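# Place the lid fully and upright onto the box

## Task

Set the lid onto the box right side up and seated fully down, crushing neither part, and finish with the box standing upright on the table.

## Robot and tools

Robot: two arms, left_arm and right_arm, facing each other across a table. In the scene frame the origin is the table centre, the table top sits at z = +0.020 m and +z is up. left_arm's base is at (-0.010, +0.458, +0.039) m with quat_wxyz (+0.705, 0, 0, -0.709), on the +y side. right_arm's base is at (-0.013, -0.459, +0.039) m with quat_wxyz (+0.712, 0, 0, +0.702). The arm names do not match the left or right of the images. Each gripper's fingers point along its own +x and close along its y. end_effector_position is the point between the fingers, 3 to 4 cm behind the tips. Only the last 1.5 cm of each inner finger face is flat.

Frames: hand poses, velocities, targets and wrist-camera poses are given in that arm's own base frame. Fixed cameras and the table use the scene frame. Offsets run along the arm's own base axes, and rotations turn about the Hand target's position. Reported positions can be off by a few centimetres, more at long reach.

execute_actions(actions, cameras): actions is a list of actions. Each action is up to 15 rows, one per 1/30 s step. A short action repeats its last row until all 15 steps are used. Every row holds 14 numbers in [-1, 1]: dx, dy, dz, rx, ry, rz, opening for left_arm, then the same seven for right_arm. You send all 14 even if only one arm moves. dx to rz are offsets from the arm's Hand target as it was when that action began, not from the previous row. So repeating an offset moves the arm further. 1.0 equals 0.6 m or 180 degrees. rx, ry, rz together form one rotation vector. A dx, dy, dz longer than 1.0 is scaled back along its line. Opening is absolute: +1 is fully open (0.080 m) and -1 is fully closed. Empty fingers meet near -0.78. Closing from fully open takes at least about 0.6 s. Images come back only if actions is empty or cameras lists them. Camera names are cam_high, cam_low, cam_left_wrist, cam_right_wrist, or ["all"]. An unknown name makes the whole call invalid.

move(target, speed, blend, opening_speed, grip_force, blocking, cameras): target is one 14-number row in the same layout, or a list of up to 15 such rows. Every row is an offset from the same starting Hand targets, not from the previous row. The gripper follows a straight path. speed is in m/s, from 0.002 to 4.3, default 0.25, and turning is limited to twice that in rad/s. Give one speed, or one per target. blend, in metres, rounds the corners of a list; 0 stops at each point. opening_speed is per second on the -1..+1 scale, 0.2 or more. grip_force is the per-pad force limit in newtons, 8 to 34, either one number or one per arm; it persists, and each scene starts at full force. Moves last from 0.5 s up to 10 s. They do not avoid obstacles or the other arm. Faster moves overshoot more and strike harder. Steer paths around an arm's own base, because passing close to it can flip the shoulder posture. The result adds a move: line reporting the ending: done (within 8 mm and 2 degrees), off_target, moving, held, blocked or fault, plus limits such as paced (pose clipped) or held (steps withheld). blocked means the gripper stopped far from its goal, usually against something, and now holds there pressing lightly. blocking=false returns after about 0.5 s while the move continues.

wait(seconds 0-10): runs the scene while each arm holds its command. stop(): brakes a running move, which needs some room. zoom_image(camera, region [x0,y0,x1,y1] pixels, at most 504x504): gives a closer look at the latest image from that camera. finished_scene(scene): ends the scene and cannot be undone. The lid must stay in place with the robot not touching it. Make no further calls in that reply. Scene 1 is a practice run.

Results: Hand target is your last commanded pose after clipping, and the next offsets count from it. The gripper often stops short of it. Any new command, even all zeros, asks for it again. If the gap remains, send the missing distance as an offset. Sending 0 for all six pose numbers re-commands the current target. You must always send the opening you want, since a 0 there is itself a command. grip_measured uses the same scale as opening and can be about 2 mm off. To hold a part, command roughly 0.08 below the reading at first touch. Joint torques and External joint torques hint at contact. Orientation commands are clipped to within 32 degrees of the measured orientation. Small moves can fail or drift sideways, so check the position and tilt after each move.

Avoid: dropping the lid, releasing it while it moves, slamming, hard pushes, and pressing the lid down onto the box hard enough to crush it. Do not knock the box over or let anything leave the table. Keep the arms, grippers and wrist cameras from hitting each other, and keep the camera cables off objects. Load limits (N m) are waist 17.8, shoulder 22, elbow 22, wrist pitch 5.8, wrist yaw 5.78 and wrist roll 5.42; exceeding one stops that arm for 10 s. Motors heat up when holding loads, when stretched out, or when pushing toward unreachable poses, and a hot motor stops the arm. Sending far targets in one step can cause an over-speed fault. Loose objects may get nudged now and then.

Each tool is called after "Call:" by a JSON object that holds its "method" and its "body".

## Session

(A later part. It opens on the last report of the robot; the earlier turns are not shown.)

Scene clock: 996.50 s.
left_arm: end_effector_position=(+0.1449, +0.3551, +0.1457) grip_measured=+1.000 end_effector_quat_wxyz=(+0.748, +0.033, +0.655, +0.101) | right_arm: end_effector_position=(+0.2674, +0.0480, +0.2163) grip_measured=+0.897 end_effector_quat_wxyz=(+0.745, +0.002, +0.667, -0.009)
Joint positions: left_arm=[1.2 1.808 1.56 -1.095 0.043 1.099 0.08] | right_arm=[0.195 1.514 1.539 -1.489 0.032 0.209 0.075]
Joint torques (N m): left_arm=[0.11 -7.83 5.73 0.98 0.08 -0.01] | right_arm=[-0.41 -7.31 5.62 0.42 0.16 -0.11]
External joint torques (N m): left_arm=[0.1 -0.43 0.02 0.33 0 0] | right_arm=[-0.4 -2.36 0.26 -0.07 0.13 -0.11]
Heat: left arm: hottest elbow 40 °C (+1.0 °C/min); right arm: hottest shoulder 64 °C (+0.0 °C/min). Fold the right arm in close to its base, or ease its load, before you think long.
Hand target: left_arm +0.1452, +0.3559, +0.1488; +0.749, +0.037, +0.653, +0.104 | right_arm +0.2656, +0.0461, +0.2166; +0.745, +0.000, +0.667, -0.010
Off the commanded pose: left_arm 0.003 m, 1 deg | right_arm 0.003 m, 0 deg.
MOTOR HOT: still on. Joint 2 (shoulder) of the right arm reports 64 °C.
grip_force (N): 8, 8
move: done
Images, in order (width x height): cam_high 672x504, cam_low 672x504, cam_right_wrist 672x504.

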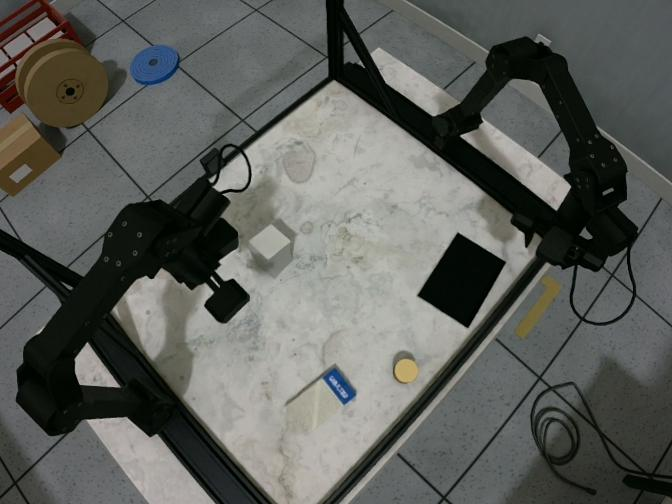

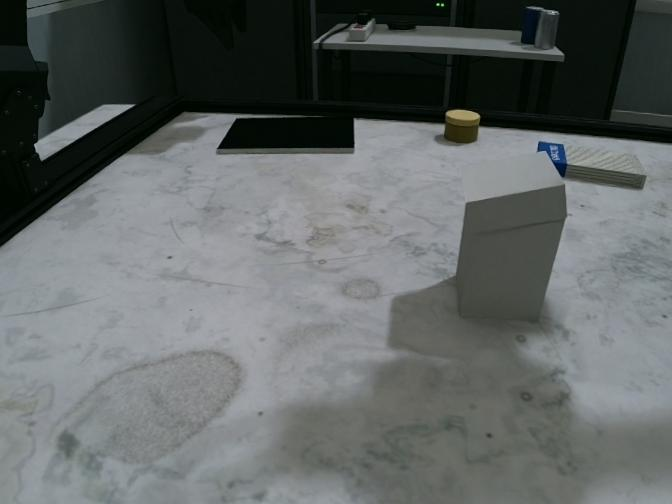

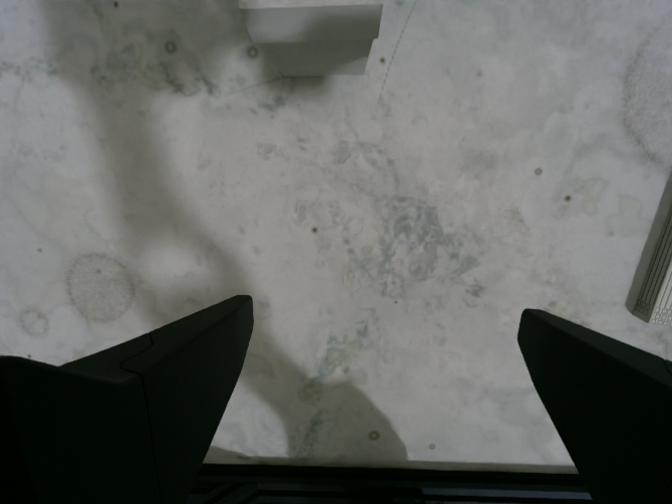

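Call:
{"method": "move", "body": {"target": [[0.358,-0.712,0.02,-0.0414,-0.2886,-0.06,1,0,0,0,0,0,0,0.9],[0.44,-0.712,-0.183,-0.0414,-0.2886,-0.06,1,0,0,0,0,0,0,0.9]], "speed": [0.35,0.2], "cameras": ["all"]}}

Scene clock: 1024.83 s.
left_arm: end_effector_position=(+0.4070, -0.0713, +0.0382) grip_measured=+1.000 end_effector_quat_wxyz=(+0.965, -0.002, +0.261, +0.002) | right_arm: end_effector_position=(+0.2674, +0.0480, +0.2163) grip_measured=+0.897 end_effector_quat_wxyz=(+0.745, +0.002, +0.667, -0.009)
Joint positions: left_arm=[-0.253 1.831 0.609 0.679 -0.22 -0.133 0.08] | right_arm=[0.195 1.514 1.539 -1.489 0.032 0.209 0.075]
Joint torques (N m): left_arm=[0.1 -5.64 4.59 2.09 0.13 0.19] | right_arm=[-0.27 -7.07 5.52 0.45 0.15 -0.11]
External joint torques (N m): left_arm=[0.1 0.54 0.29 0.6 0.2 0.19] | right_arm=[-0.24 -2.13 0.16 -0.04 0.12 -0.11]
Heat: left arm: hottest elbow 40 °C (+0.0 °C/min); right arm: hottest shoulder 57 °C (-7.0 °C/min). Fold the right arm in close to its base, or ease its load, before you think long.
Hand target: left_arm +0.4091, -0.0713, +0.0390; +0.966, +0.000, +0.259, +0.000 | right_arm +0.2656, +0.0461, +0.2166; +0.745, +0.000, +0.667, -0.010
Off the commanded pose: left_arm 0.002 m, 0 deg | right_arm 0.003 m, 0 deg.
MOTOR HOT: still on. Joint 2 (shoulder) of the right arm reports 57 °C.
grip_force (N): 8, 8
move: done

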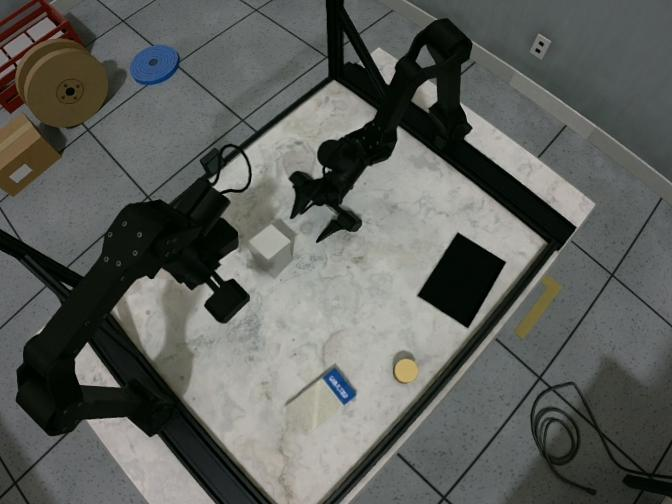

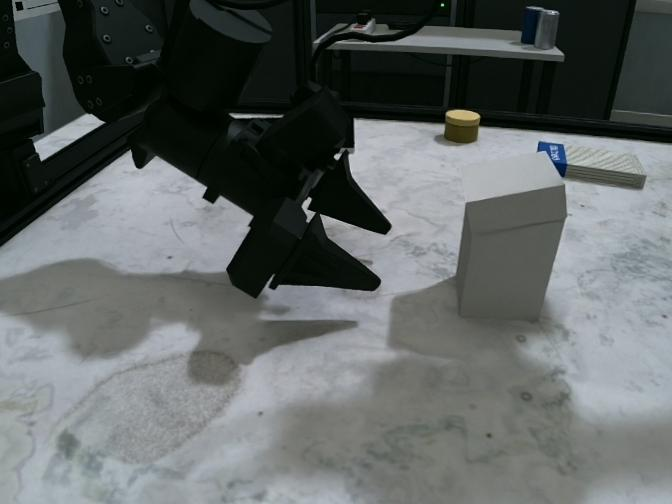

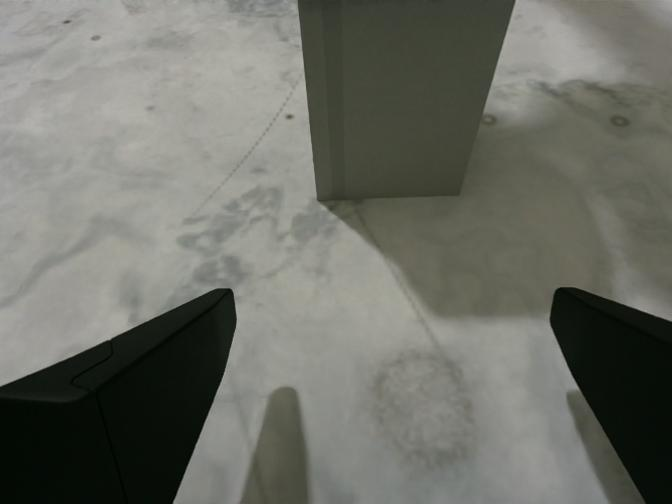

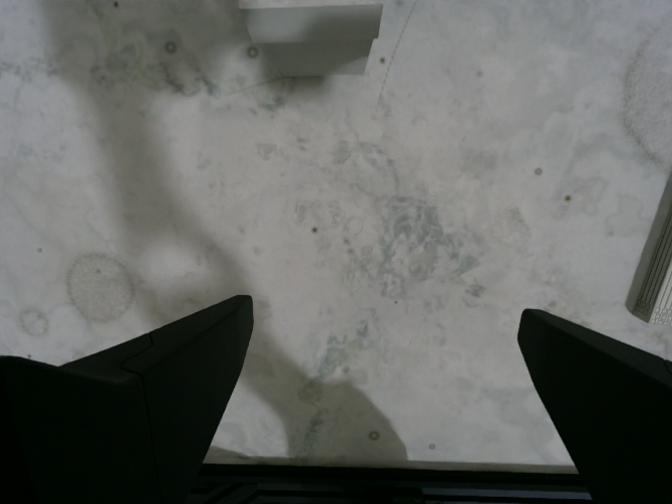

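Call:
{"method": "move", "body": {"target": [[0.142,0,-0.01,0,0,0,1,0,0,0,0,0,0,0.9],[0.142,0,-0.01,0,0,0,0.2,0,0,0,0,0,0,0.9]], "speed": 0.1, "opening_speed": 0.5, "grip_force": [15,12], "cameras": ["all"]}}

Scene clock: 1040.90 s.
left_arm: end_effector_position=(+0.4898, -0.0708, +0.0302) grip_measured=+0.442 end_effector_quat_wxyz=(+0.965, -0.001, +0.263, +0.002) | right_arm: end_effector_position=(+0.2674, +0.0480, +0.2163) grip_measured=+0.897 end_effector_quat_wxyz=(+0.745, +0.002, +0.667, -0.009)
Joint positions: left_arm=[-0.195 2.073 0.96 0.571 -0.171 -0.104 0.055] | right_arm=[0.195 1.514 1.539 -1.489 0.032 0.209 0.075]
Joint torques (N m): left_arm=[0.22 -7.42 6.07 1.88 0.12 0.19] | right_arm=[-0.34 -7.2 5.55 0.44 0.15 -0.14]
External joint torques (N m): left_arm=[0.17 0.88 1.23 0.35 0.17 0.19] | right_arm=[-0.32 -2.26 0.23 -0.02 0.12 -0.14]
Heat: left arm: hottest elbow 40 °C (+0.0 °C/min); right arm: hottest shoulder 55 °C (-9.0 °C/min). Fold the right arm in close to its base, or ease its load, before you think long.
Hand target: left_arm +0.4945, -0.0713, +0.0333; +0.966, +0.000, +0.258, +0.000 | right_arm +0.2656, +0.0461, +0.2166; +0.745, +0.000, +0.667, -0.010
Off the commanded pose: left_arm 0.005 m, 1 deg | right_arm 0.003 m, 0 deg.
MOTOR HOT: still on. Joint 2 (shoulder) of the right arm reports 55 °C.
grip_force (N): 15, 12
move: done

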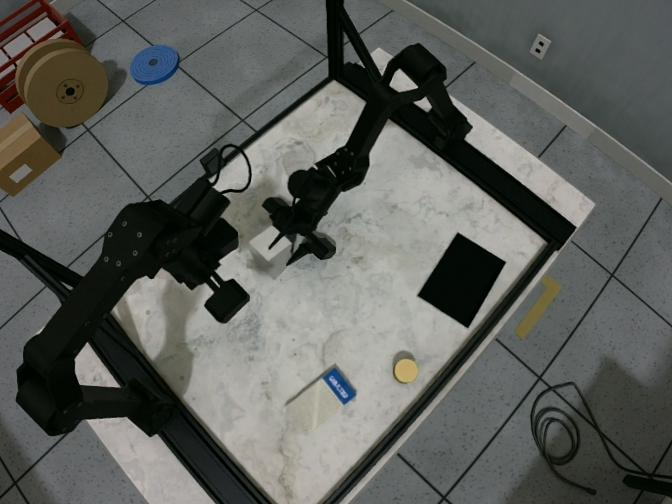

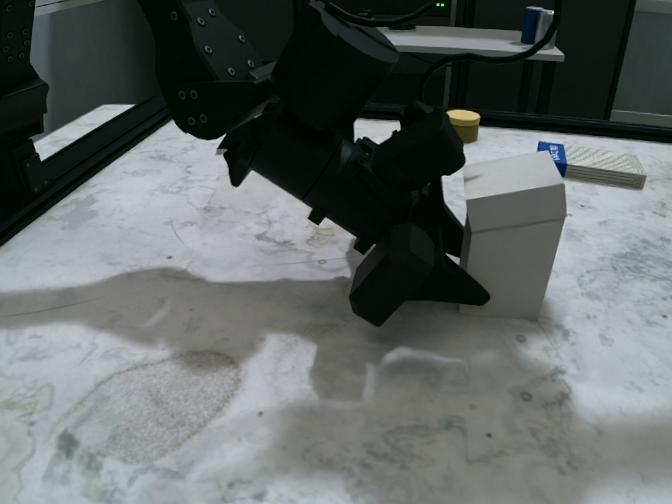

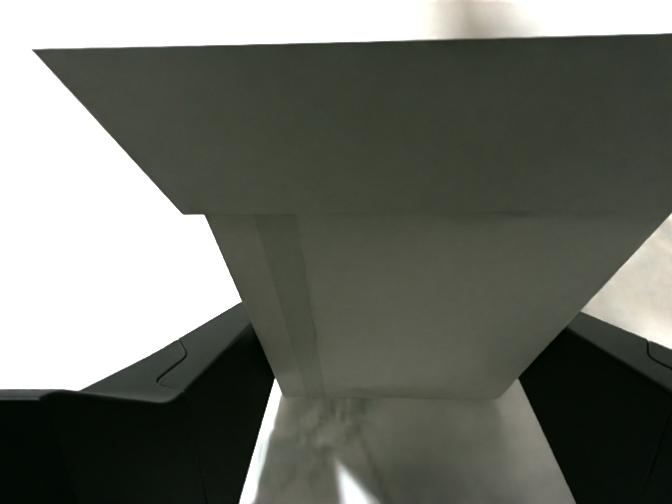

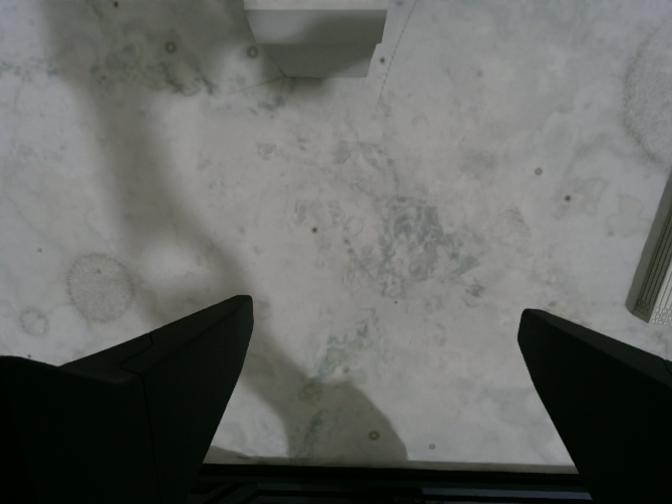

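Call:
{"method": "move", "body": {"target": [[0,0,0,0,0,0,0.2,0.221,0.0465,-0.03,0,0.0356,0,1],[0,0,0,0,0,0,0.2,0.221,0.0465,-0.125,0,0.0356,0,1]], "speed": [0.2,0.1], "cameras": ["cam_low","cam_right_wrist","cam_high"]}}

Scene clock: 1056.97 s.
left_arm: end_effector_position=(+0.4898, -0.0708, +0.0302) grip_measured=+0.442 end_effector_quat_wxyz=(+0.965, -0.001, +0.263, +0.002) | right_arm: end_effector_position=(+0.3972, +0.0741, +0.1437) grip_measured=+0.997 end_effector_quat_wxyz=(+0.707, -0.001, +0.707, -0.013)
Joint positions: left_arm=[-0.195 2.073 0.96 0.571 -0.171 -0.104 0.055] | right_arm=[0.192 2.105 1.989 -1.458 0.019 0.207 0.08]
Joint torques (N m): left_arm=[0.14 -7.5 6.11 1.89 0.12 0.17] | right_arm=[-0.32 -10.66 5.96 0.87 -0.11 -0.1]
External joint torques (N m): left_arm=[0.17 0.68 1.37 0.39 0.17 0.17] | right_arm=[-0.31 -1.65 0.62 0.55 -0.13 -0.1]
Heat: left arm: hottest shoulder 40 °C (+2.0 °C/min); right arm: hottest shoulder 54 °C (-10.0 °C/min). Fold the right arm in close to its base, or ease its load, before you think long.
Hand target: left_arm +0.4945, -0.0713, +0.0333; +0.966, -0.001, +0.258, +0.000 | right_arm +0.3983, +0.0740, +0.1418; +0.707, +0.000, +0.707, -0.010
Off the commanded pose: left_arm 0.006 m, 1 deg | right_arm 0.002 m, 0 deg.
MOTOR HOT: still on. Joint 2 (shoulder) of the right arm reports 54 °C.
grip_force (N): 15, 12
move: done
Images, in order (width x height): cam_high 672x504, cam_low 672x504, cam_right_wrist 672x504.

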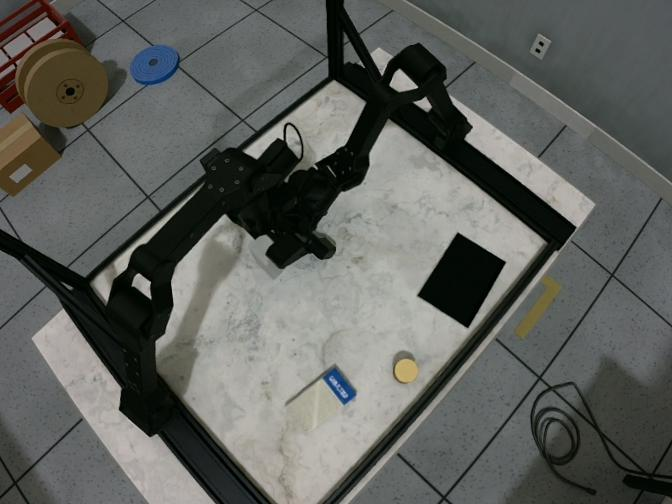

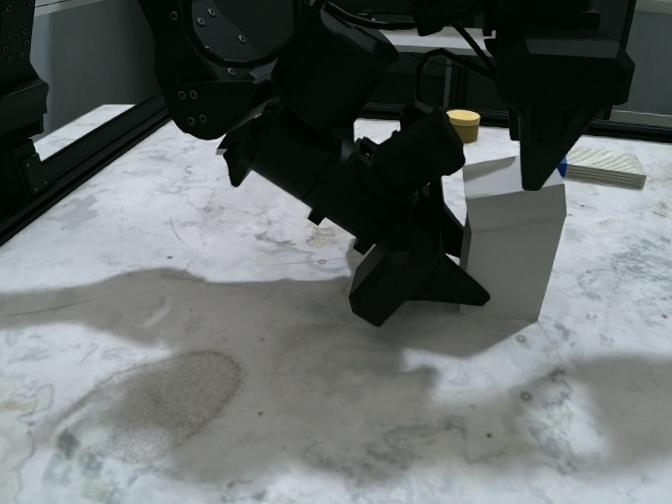

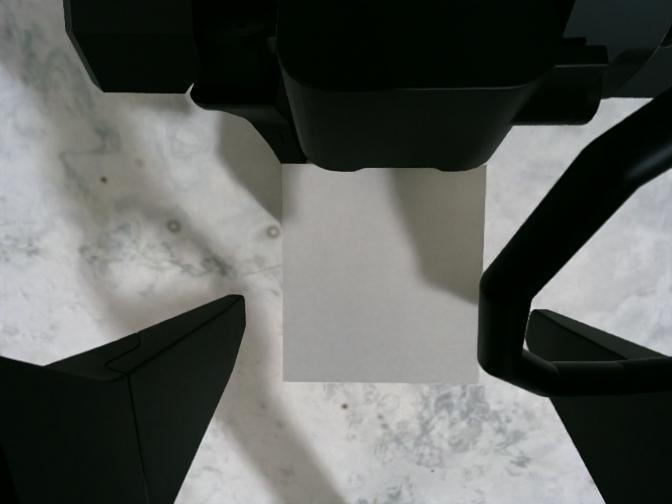

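Call:
{"method": "move", "body": {"target": [[0,0,0,0,0,0,0.2,0,0,0.1,0,0,0,1],[0,0,0,0,0,0,0.2,-0.2,-0.03,0.13,0,0,0,1],[0,0,0,0,0,0,1,-0.2,-0.03,0.13,0,0,0,1],[-0.15,0,0.01,0,0,0,1,-0.2,-0.03,0.13,0,0,0,1],[-0.2,0.05,0.2,0,0,0,1,-0.2,-0.03,0.13,0,0,0,1]], "speed": [0.1,0.2,0.1,0.1,0.2], "opening_speed": 1, "cameras": ["cam_low","cam_right_wrist","cam_left_wrist"]}}

Call:
{"method": "zoom_image", "body": {"camera": "cam_low", "region": [430, 130, 600, 340]}}

Scene clock: 1102.13 s.
left_arm: end_effector_position=(+0.3711, -0.0412, +0.1430) grip_measured=+0.996 end_effector_quat_wxyz=(+0.963, +0.000, +0.271, +0.002) | right_arm: end_effector_position=(+0.2809, +0.0549, +0.2180) grip_measured=+0.997 end_effector_quat_wxyz=(+0.723, +0.001, +0.690, -0.008)
Joint positions: left_arm=[-0.171 1.336 0.675 0.106 -0.149 -0.091 0.08] | right_arm=[0.203 1.624 1.66 -1.563 0.019 0.215 0.08]
Joint torques (N m): left_arm=[0.2 -5.58 7.51 1.9 0.13 0.17] | right_arm=[0.38 -8.29 5.53 0.36 -0.1 0.17]
External joint torques (N m): left_arm=[0.21 -1.01 1.25 0.35 0.18 0.17] | right_arm=[0.39 -2.64 0.28 -0.02 -0.12 0.17]
Heat: left arm: hottest shoulder 41 °C (+2.0 °C/min); right arm: hottest shoulder 56 °C (+1.0 °C/min). Fold the right arm in close to its base, or ease its load, before you think long.
Hand target: left_arm +0.3744, -0.0414, +0.1531; +0.966, +0.000, +0.259, +0.000 | right_arm +0.2783, +0.0560, +0.2198; +0.707, +0.000, +0.707, -0.010
Off the commanded pose: left_arm 0.011 m, 2 deg | right_arm 0.003 m, 3 deg.
MOTOR HOT: still on. Joint 2 (shoulder) of the right arm reports 56 °C.
joint sent to its limit (right arm) — joint 4 (wrist pitch), lower limit. The joint targets are off in orientation, not in position.
grip_force (N): 15, 12
move: off_target (left_arm, right_arm)
Images, in order (width x height): cam_low 672x504, cam_left_wrist 672x504, cam_right_wrist 672x504.

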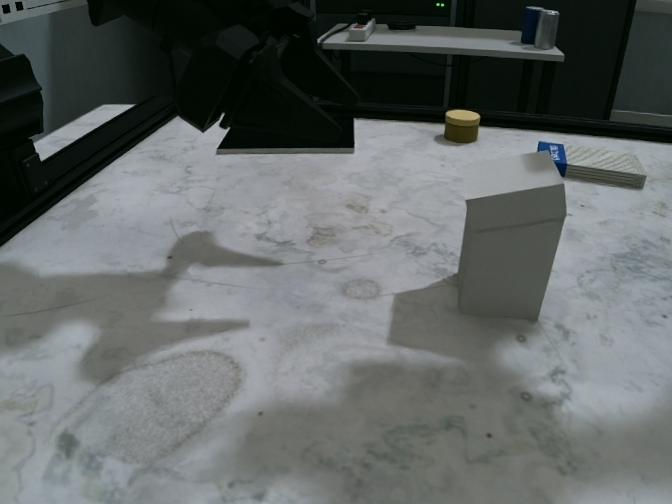

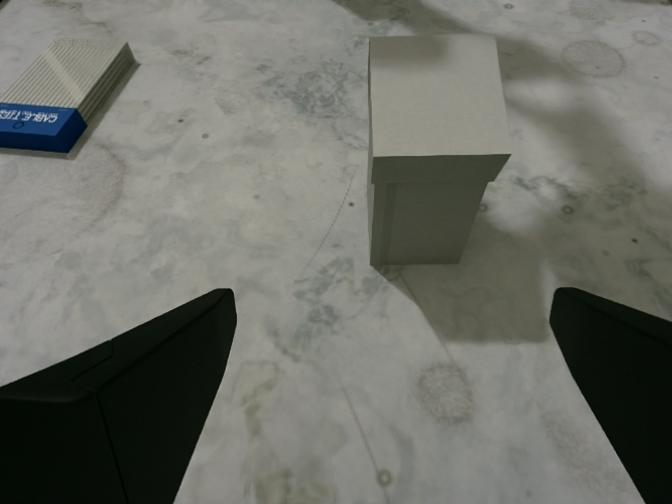

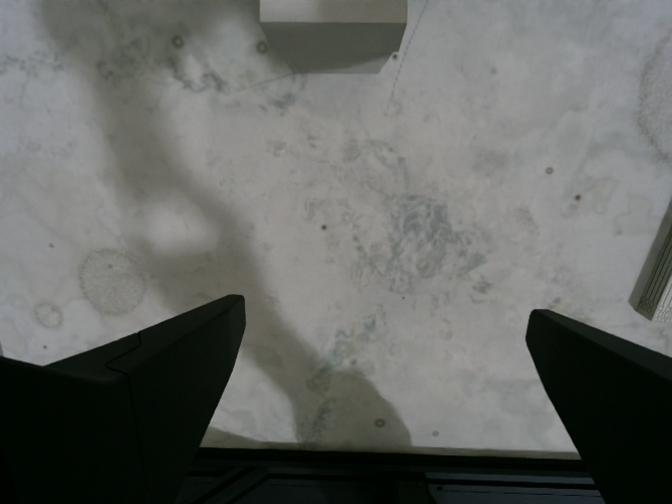

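Scaled by 2.400 from the camera's 672x504 image, which has a finer 960x720 frame.

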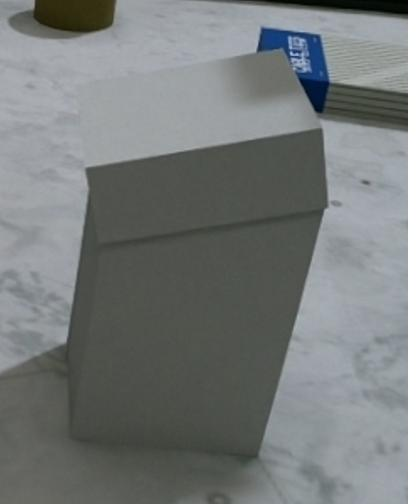

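Call:
{"method": "move", "body": {"target": [[0,0,0,0,0,0,-0.75,0.1745,0.031,-0.05,0,0,0,1],[0,0,0,0,0,0,-0.75,0.1745,0.031,-0.222,0,0,0,1],[0,0,0,0,0,0,-0.75,0.1745,0.031,-0.222,0,0,0,0.2]], "speed": [0.2,0.1,0.1], "opening_speed": 0.7, "grip_force": 15, "cameras": ["all"]}}

Call:
{"method": "zoom_image", "body": {"camera": "cam_low", "region": [430, 130, 600, 340]}}

Scene clock: 1121.00 s.
left_arm: end_effector_position=(+0.3711, -0.0412, +0.1430) grip_measured=-0.746 end_effector_quat_wxyz=(+0.963, +0.000, +0.271, +0.002) | right_arm: end_effector_position=(+0.3835, +0.0753, +0.0894) grip_measured=+0.476 end_effector_quat_wxyz=(+0.709, -0.001, +0.705, -0.011)
Joint positions: left_arm=[-0.171 1.336 0.675 0.106 -0.149 -0.091 0.001] | right_arm=[0.201 2.042 1.678 -1.204 0.019 0.215 0.056]
Joint torques (N m): left_arm=[0.24 -5.65 7.55 1.91 0.16 0.19] | right_arm=[-0.32 -10.18 5.52 0.64 -0.12 -0.06]
External joint torques (N m): left_arm=[0.25 -1.18 1.47 0.41 0.21 0.19] | right_arm=[-0.26 -1.57 0.14 0.3 -0.14 -0.06]
Heat: left arm: hottest elbow 45 °C (+5.0 °C/min); right arm: hottest shoulder 55 °C (+1.0 °C/min). Fold the right arm in close to its base, or ease its load, before you think long.
Hand target: left_arm +0.3744, -0.0414, +0.1531; +0.966, +0.000, +0.259, +0.000 | right_arm +0.3829, +0.0746, +0.0866; +0.707, +0.000, +0.707, -0.010
Off the commanded pose: left_arm 0.011 m, 1 deg | right_arm 0.003 m, 0 deg.
MOTOR HOT: still on. Joint 2 (shoulder) of the right arm reports 55 °C.
grip_force (N): 15, 15
move: off_target (left_arm)

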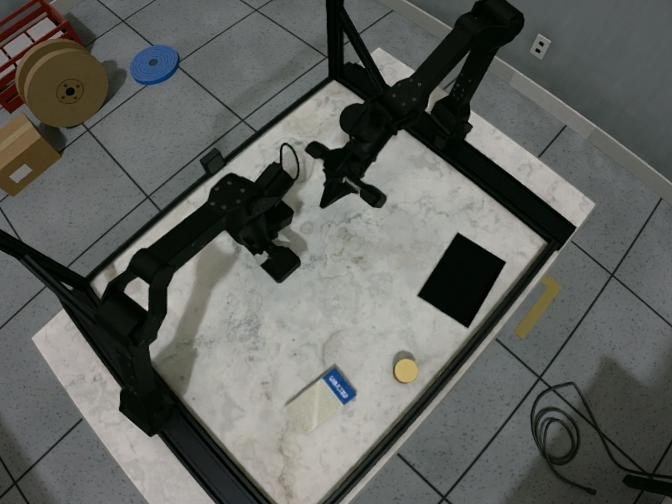

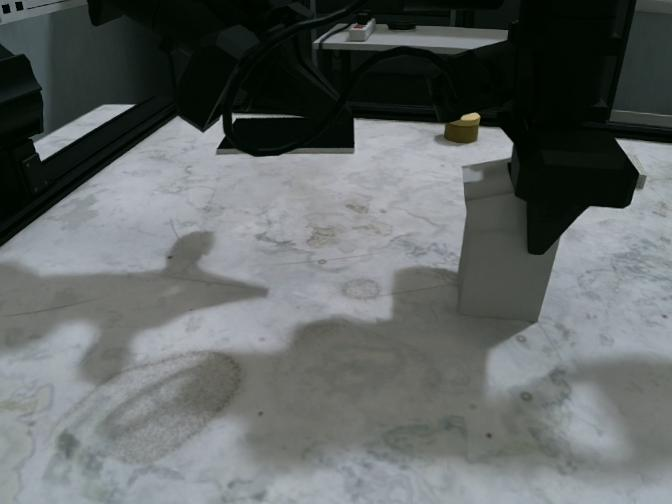

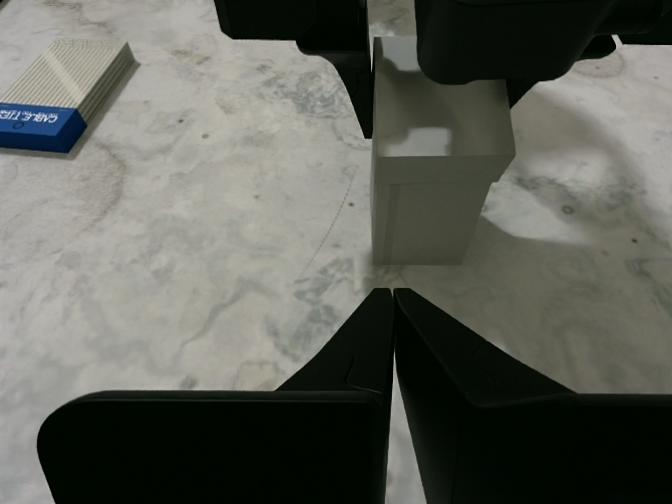

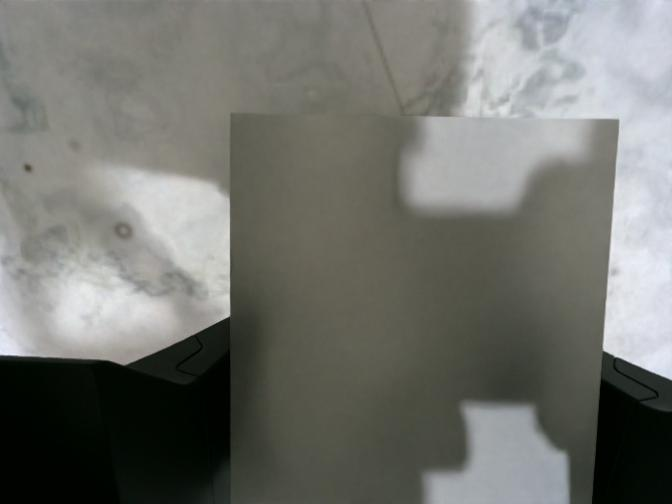

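Scaled by 2.400 from the camera's 672x504 image, which has a finer 960x720 frame.

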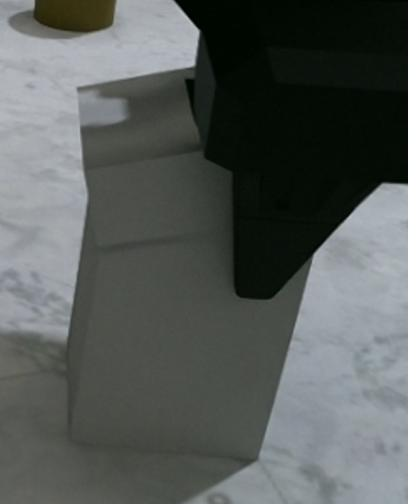

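Call:
{"method": "move", "body": {"target": [[-0.05,-0.05,-0.07,-0.472,-0.087,0.172,-0.75,0,0,0,0,0,0,0.2],[0.085,-0.05,-0.118,-0.472,-0.087,0.172,-0.75,0,0,0,0,0,0,0.2]], "speed": [0.3,0.1], "cameras": ["all"]}}

Scene clock: 1160.93 s.
left_arm: end_effector_position=(+0.4216, -0.0708, +0.0793) grip_measured=-0.746 end_effector_quat_wxyz=(+0.703, -0.705, +0.064, +0.067) | right_arm: end_effector_position=(+0.3835, +0.0753, +0.0894) grip_measured=+0.476 end_effector_quat_wxyz=(+0.709, -0.001, +0.705, -0.011)
Joint positions: left_arm=[-0.255 1.933 0.542 1.198 -0.254 -1.622 0.001] | right_arm=[0.201 2.042 1.678 -1.204 0.019 0.215 0.056]
Joint torques (N m): left_arm=[0.07 -5.5 4.76 2.2 0.16 0.21] | right_arm=[-0.12 -10.03 5.6 0.62 -0.1 -0.07]
External joint torques (N m): left_arm=[0.05 0.79 1.06 0.6 0.2 0.16] | right_arm=[-0.17 -1.39 0.25 0.31 -0.11 -0.07]
Heat: left arm: hottest elbow 48 °C (+7.0 °C/min); right arm: hottest shoulder 54 °C (-2.0 °C/min). Fold the right arm in close to its base, or ease its load, before you think long.
Hand target: left_arm +0.4255, -0.0713, +0.0823; +0.704, -0.705, +0.061, +0.062 | right_arm +0.3829, +0.0746, +0.0866; +0.707, +0.000, +0.707, -0.010
Off the commanded pose: left_arm 0.005 m, 1 deg | right_arm 0.003 m, 0 deg.
MOTOR HOT: still on. Joint 2 (shoulder) of the right arm reports 54 °C.
grip_force (N): 15, 15
move: done

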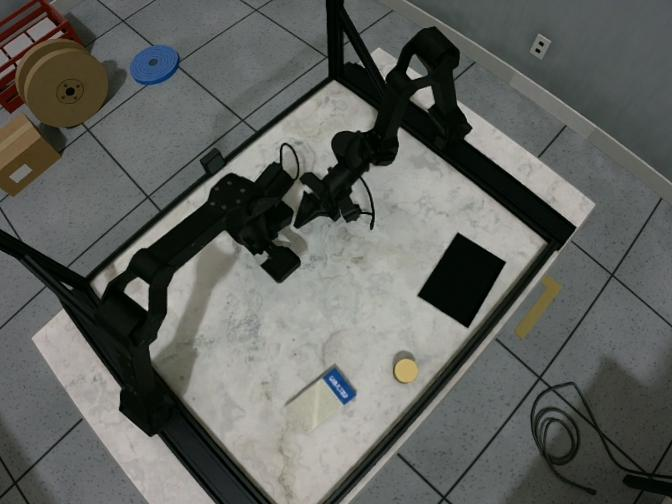

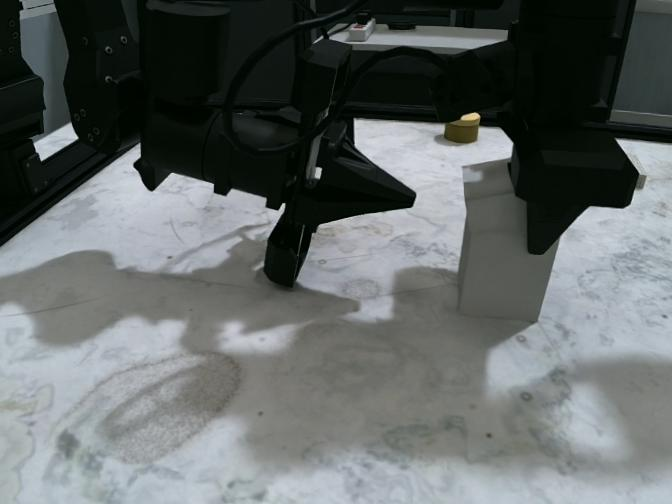

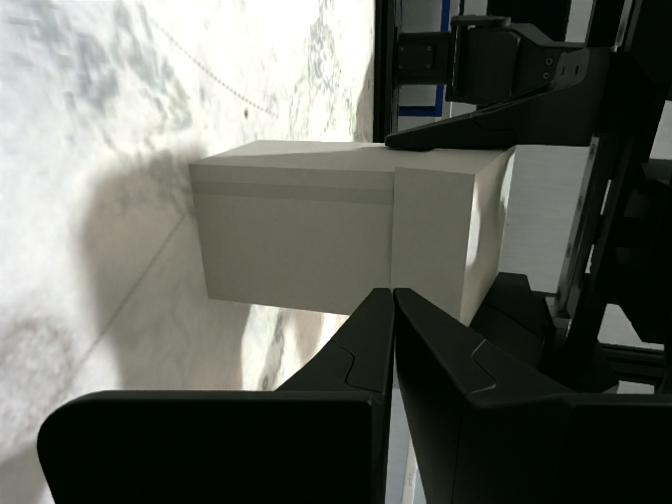

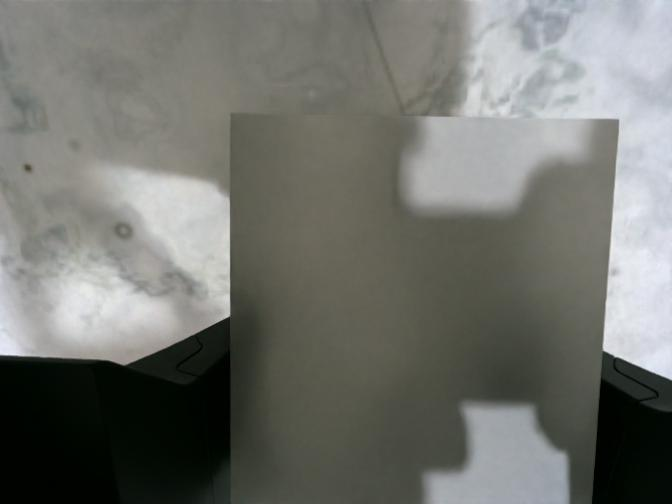

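Call:
{"method": "move", "body": {"target": [[0,0,0.013,0,0,0,-0.75,0,0,0,0,0,0,0.2],[0.045,0,0.013,0,0,0,-0.75,0,0,0,0,0,0,0.2]], "speed": 0.06, "cameras": ["cam_low","cam_left_wrist","cam_right_wrist"]}}

Call:
{"method": "zoom_image", "body": {"camera": "cam_low", "region": [400, 130, 570, 340]}}

Scene clock: 1188.57 s.
left_arm: end_effector_position=(+0.4486, -0.0710, +0.0874) grip_measured=-0.746 end_effector_quat_wxyz=(+0.703, -0.705, +0.064, +0.066) | right_arm: end_effector_position=(+0.3835, +0.0753, +0.0894) grip_measured=+0.476 end_effector_quat_wxyz=(+0.709, -0.001, +0.705, -0.011)
Joint positions: left_arm=[-0.234 1.958 0.656 1.113 -0.233 -1.618 0.001] | right_arm=[0.201 2.042 1.678 -1.204 0.019 0.215 0.056]
Joint torques (N m): left_arm=[0.2 -6.19 5.25 2.02 0.17 0.23] | right_arm=[-0.39 -10.13 5.68 0.67 -0.11 -0.05]
External joint torques (N m): left_arm=[0.17 0.68 1.11 0.41 0.2 0.18] | right_arm=[-0.44 -1.49 0.31 0.34 -0.13 -0.05]
Heat: left arm: hottest elbow 43 °C (-4.0 °C/min); right arm: hottest shoulder 54 °C (-1.0 °C/min). Fold the right arm in close to its base, or ease its load, before you think long.
Hand target: left_arm +0.4524, -0.0714, +0.0902; +0.704, -0.705, +0.061, +0.062 | right_arm +0.3829, +0.0746, +0.0866; +0.707, +0.000, +0.707, -0.010
Off the commanded pose: left_arm 0.005 m, 1 deg | right_arm 0.003 m, 0 deg.
MOTOR HOT: still on. Joint 2 (shoulder) of the right arm reports 54 °C.
grip_force (N): 15, 15
move: done
Images, in order (width x height): cam_low 672x504, cam_left_wrist 672x504, cam_right_wrist 672x504.

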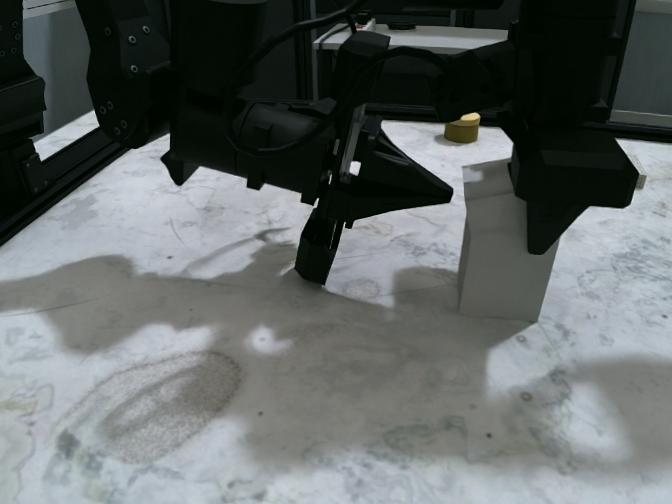

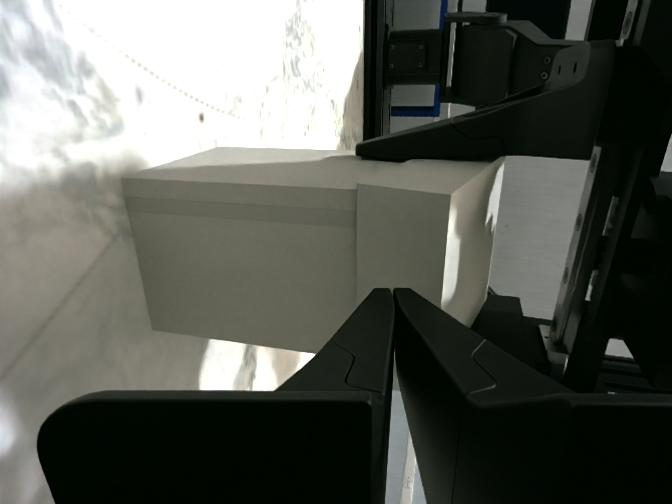

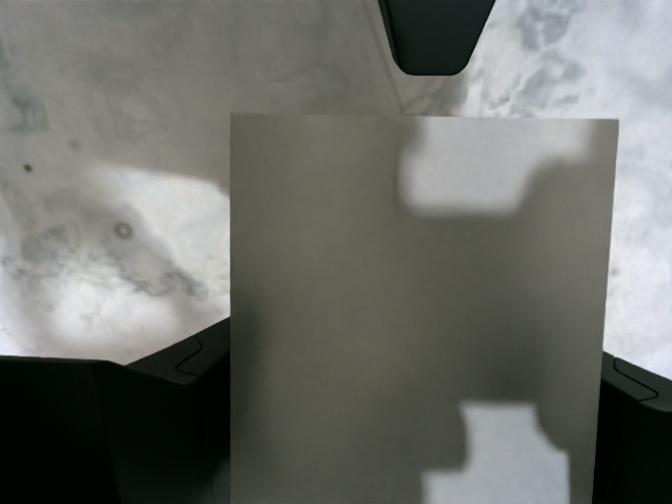

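Scaled by 2.400 from the camera's 672x504 image, which has a finer 960x720 frame.

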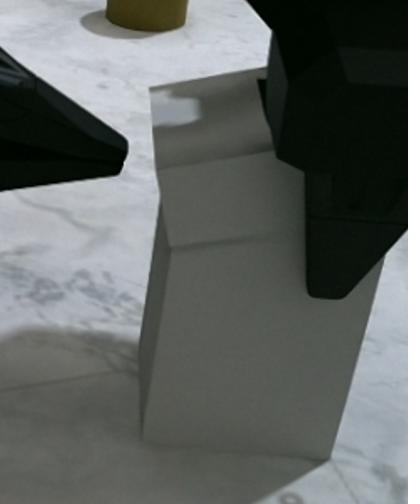

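Call:
{"method": "move", "body": {"target": [[0.010,0,0.006,0,0,0,-0.75,0,0,0,0,0,0,0.2],[0.030,0,0.006,0,0,0,-0.75,0,0,0,0,0,0,0.2]], "speed": 0.03, "cameras": ["cam_low","cam_left_wrist","cam_right_wrist"]}}

Call:
{"method": "zoom_image", "body": {"camera": "cam_low", "region": [400, 130, 570, 340]}}

Scene clock: 1200.97 s.
left_arm: end_effector_position=(+0.4628, -0.0714, +0.0885) grip_measured=-0.746 end_effector_quat_wxyz=(+0.703, -0.704, +0.067, +0.069) | right_arm: end_effector_position=(+0.3793, +0.0753, +0.0884) grip_measured=+0.476 end_effector_quat_wxyz=(+0.703, -0.001, +0.711, -0.011)
Joint positions: left_arm=[-0.224 1.98 0.718 1.065 -0.223 -1.616 0.001] | right_arm=[0.201 2.042 1.674 -1.218 0.014 0.215 0.056]
Joint torques (N m): left_arm=[0.43 -5.85 6.98 1.9 0.24 0.19] | right_arm=[-0.35 -10.01 6.07 1.64 0.08 -0.06]
External joint torques (N m): left_arm=[0.46 1.28 2.7 0.32 0.27 0.14] | right_arm=[-0.26 -1.4 0.75 1.35 0.05 -0.06]
Heat: left arm: hottest elbow 42 °C (-6.0 °C/min); right arm: hottest shoulder 54 °C (+0.0 °C/min). Fold the right arm in close to its base, or ease its load, before you think long.
Hand target: left_arm +0.4704, -0.0712, +0.0936; +0.704, -0.705, +0.061, +0.062 | right_arm +0.3830, +0.0747, +0.0866; +0.707, +0.000, +0.707, -0.010
Off the commanded pose: left_arm 0.009 m, 1 deg | right_arm 0.004 m, 1 deg.
MOTOR HOT: still on. Joint 2 (shoulder) of the right arm reports 54 °C.
grip_force (N): 15, 15
move: off_target (left_arm)
Images, in order (width x height): cam_low 672x504, cam_left_wrist 672x504, cam_right_wrist 672x504.

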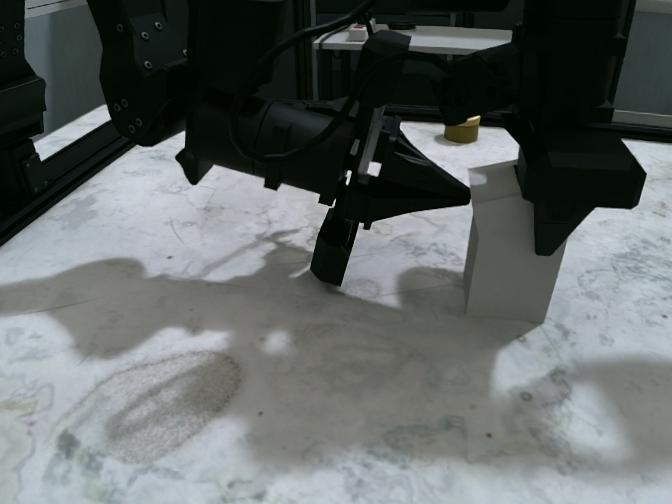

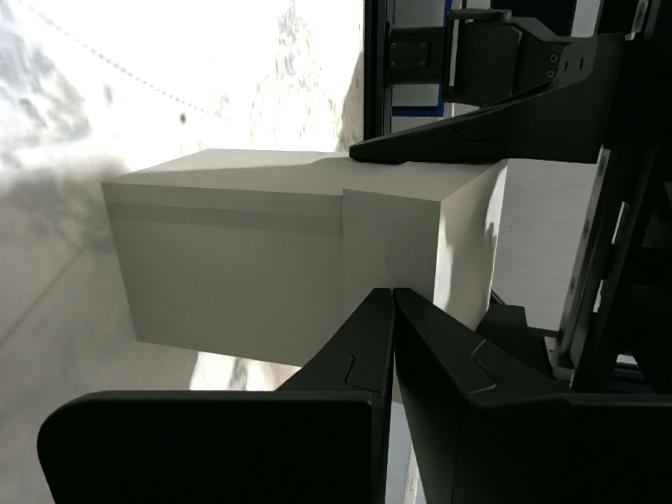

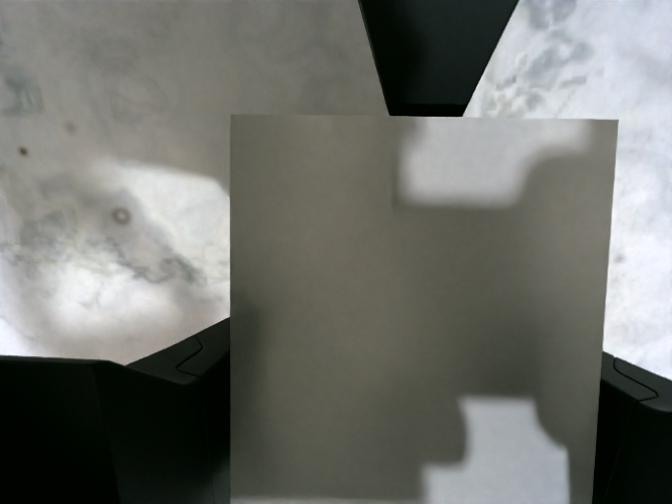

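Scaled by 2.400 from the camera's 672x504 image, which has a finer 960x720 frame.

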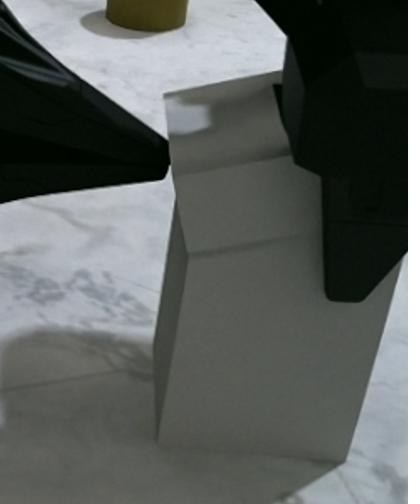

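Call:
{"method": "move", "body": {"target": [0.03,0,0.004,0,0,0,-0.75,0.025,0,-0.004,0,0,0,0.2], "speed": 0.03, "cameras": ["cam_low","cam_right_wrist"]}}

Call:
{"method": "zoom_image", "body": {"camera": "cam_low", "region": [400, 130, 570, 340]}}

Scene clock: 1216.97 s.
left_arm: end_effector_position=(+0.4688, -0.0720, +0.0854) grip_measured=-0.746 end_effector_quat_wxyz=(+0.704, -0.702, +0.072, +0.074) | right_arm: end_effector_position=(+0.3735, +0.0758, +0.0869) grip_measured=+0.476 end_effector_quat_wxyz=(+0.688, -0.004, +0.726, -0.009)
Joint positions: left_arm=[-0.221 1.996 0.747 1.037 -0.219 -1.615 0.001] | right_arm=[0.203 2.056 1.688 -1.258 0.008 0.211 0.056]
Joint torques (N m): left_arm=[-0.06 -7.24 3.94 2.02 -0.05 0.05] | right_arm=[-0.09 -10.42 6.01 0.98 0.04 -0.01]
External joint torques (N m): left_arm=[-0.06 0.06 -0.38 0.43 -0.01 0] | right_arm=[-0.03 -1.77 0.76 0.77 0.02 -0.01]
Heat: left arm: hottest elbow 43 °C (-6.0 °C/min); right arm: hottest shoulder 54 °C (+0.0 °C/min). Fold the right arm in close to its base, or ease its load, before you think long.
Hand target: left_arm +0.4690, -0.0716, +0.0859; +0.704, -0.703, +0.071, +0.073 (not the last commanded pose) | right_arm +0.3754, +0.0754, +0.0868; +0.691, -0.003, +0.723, -0.010 (not the last commanded pose)
Off the commanded pose: left_arm 0.022 m, 2 deg | right_arm 0.025 m, 3 deg.
MOTOR HOT: still on. Joint 2 (shoulder) of the right arm reports 54 °C.
grip_force (N): 15, 15
move: held (left_arm, right_arm; a check stopped the path); limits=held
pose unreachable (left arm): on one or more control steps of this call, first in action 0 (counted from 0), this arm could not follow its commanded pose, so it was not sent that pose on those steps. It may still have moved: this result reports where it is.
cause: moving toward the commanded pose would bring a part of the arm too close to another arm (a part of this arm just beyond joint 6 (wrist roll) and a part of the right arm just beyond its joint 4 (wrist pitch), 15 mm apart when this arm was first held).
pose unreachable (right arm): on one or more control steps of this call, first in action 0 (counted from 0), this arm could not follow its commanded pose, so it was not sent that pose on those steps. It may still have moved: this result reports where it is.
cause: moving toward the commanded pose would bring a part of the arm too close to another arm (a part of this arm just beyond joint 4 (wrist pitch) and a part of the left arm just beyond its joint 6 (wrist roll), along the way the arms are being sent, or toward where that arm still pushes).
Images, in order (width x height): cam_low 672x504, cam_right_wrist 672x504.

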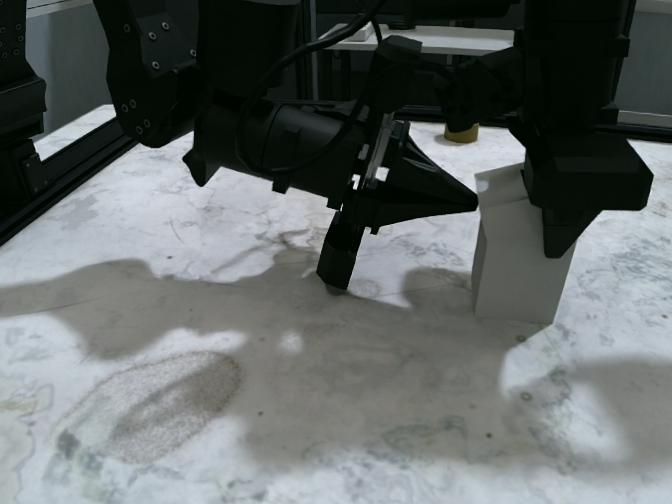

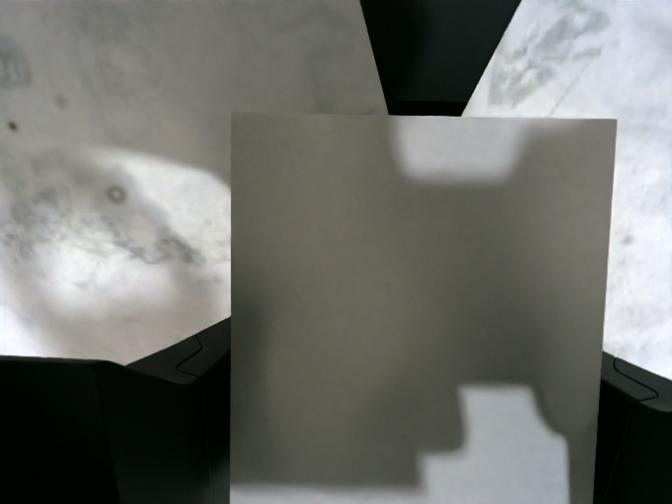

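Scaled by 2.400 from the camera's 672x504 image, which has a finer 960x720 frame.

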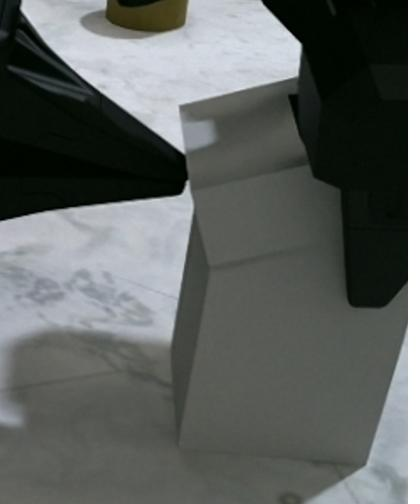

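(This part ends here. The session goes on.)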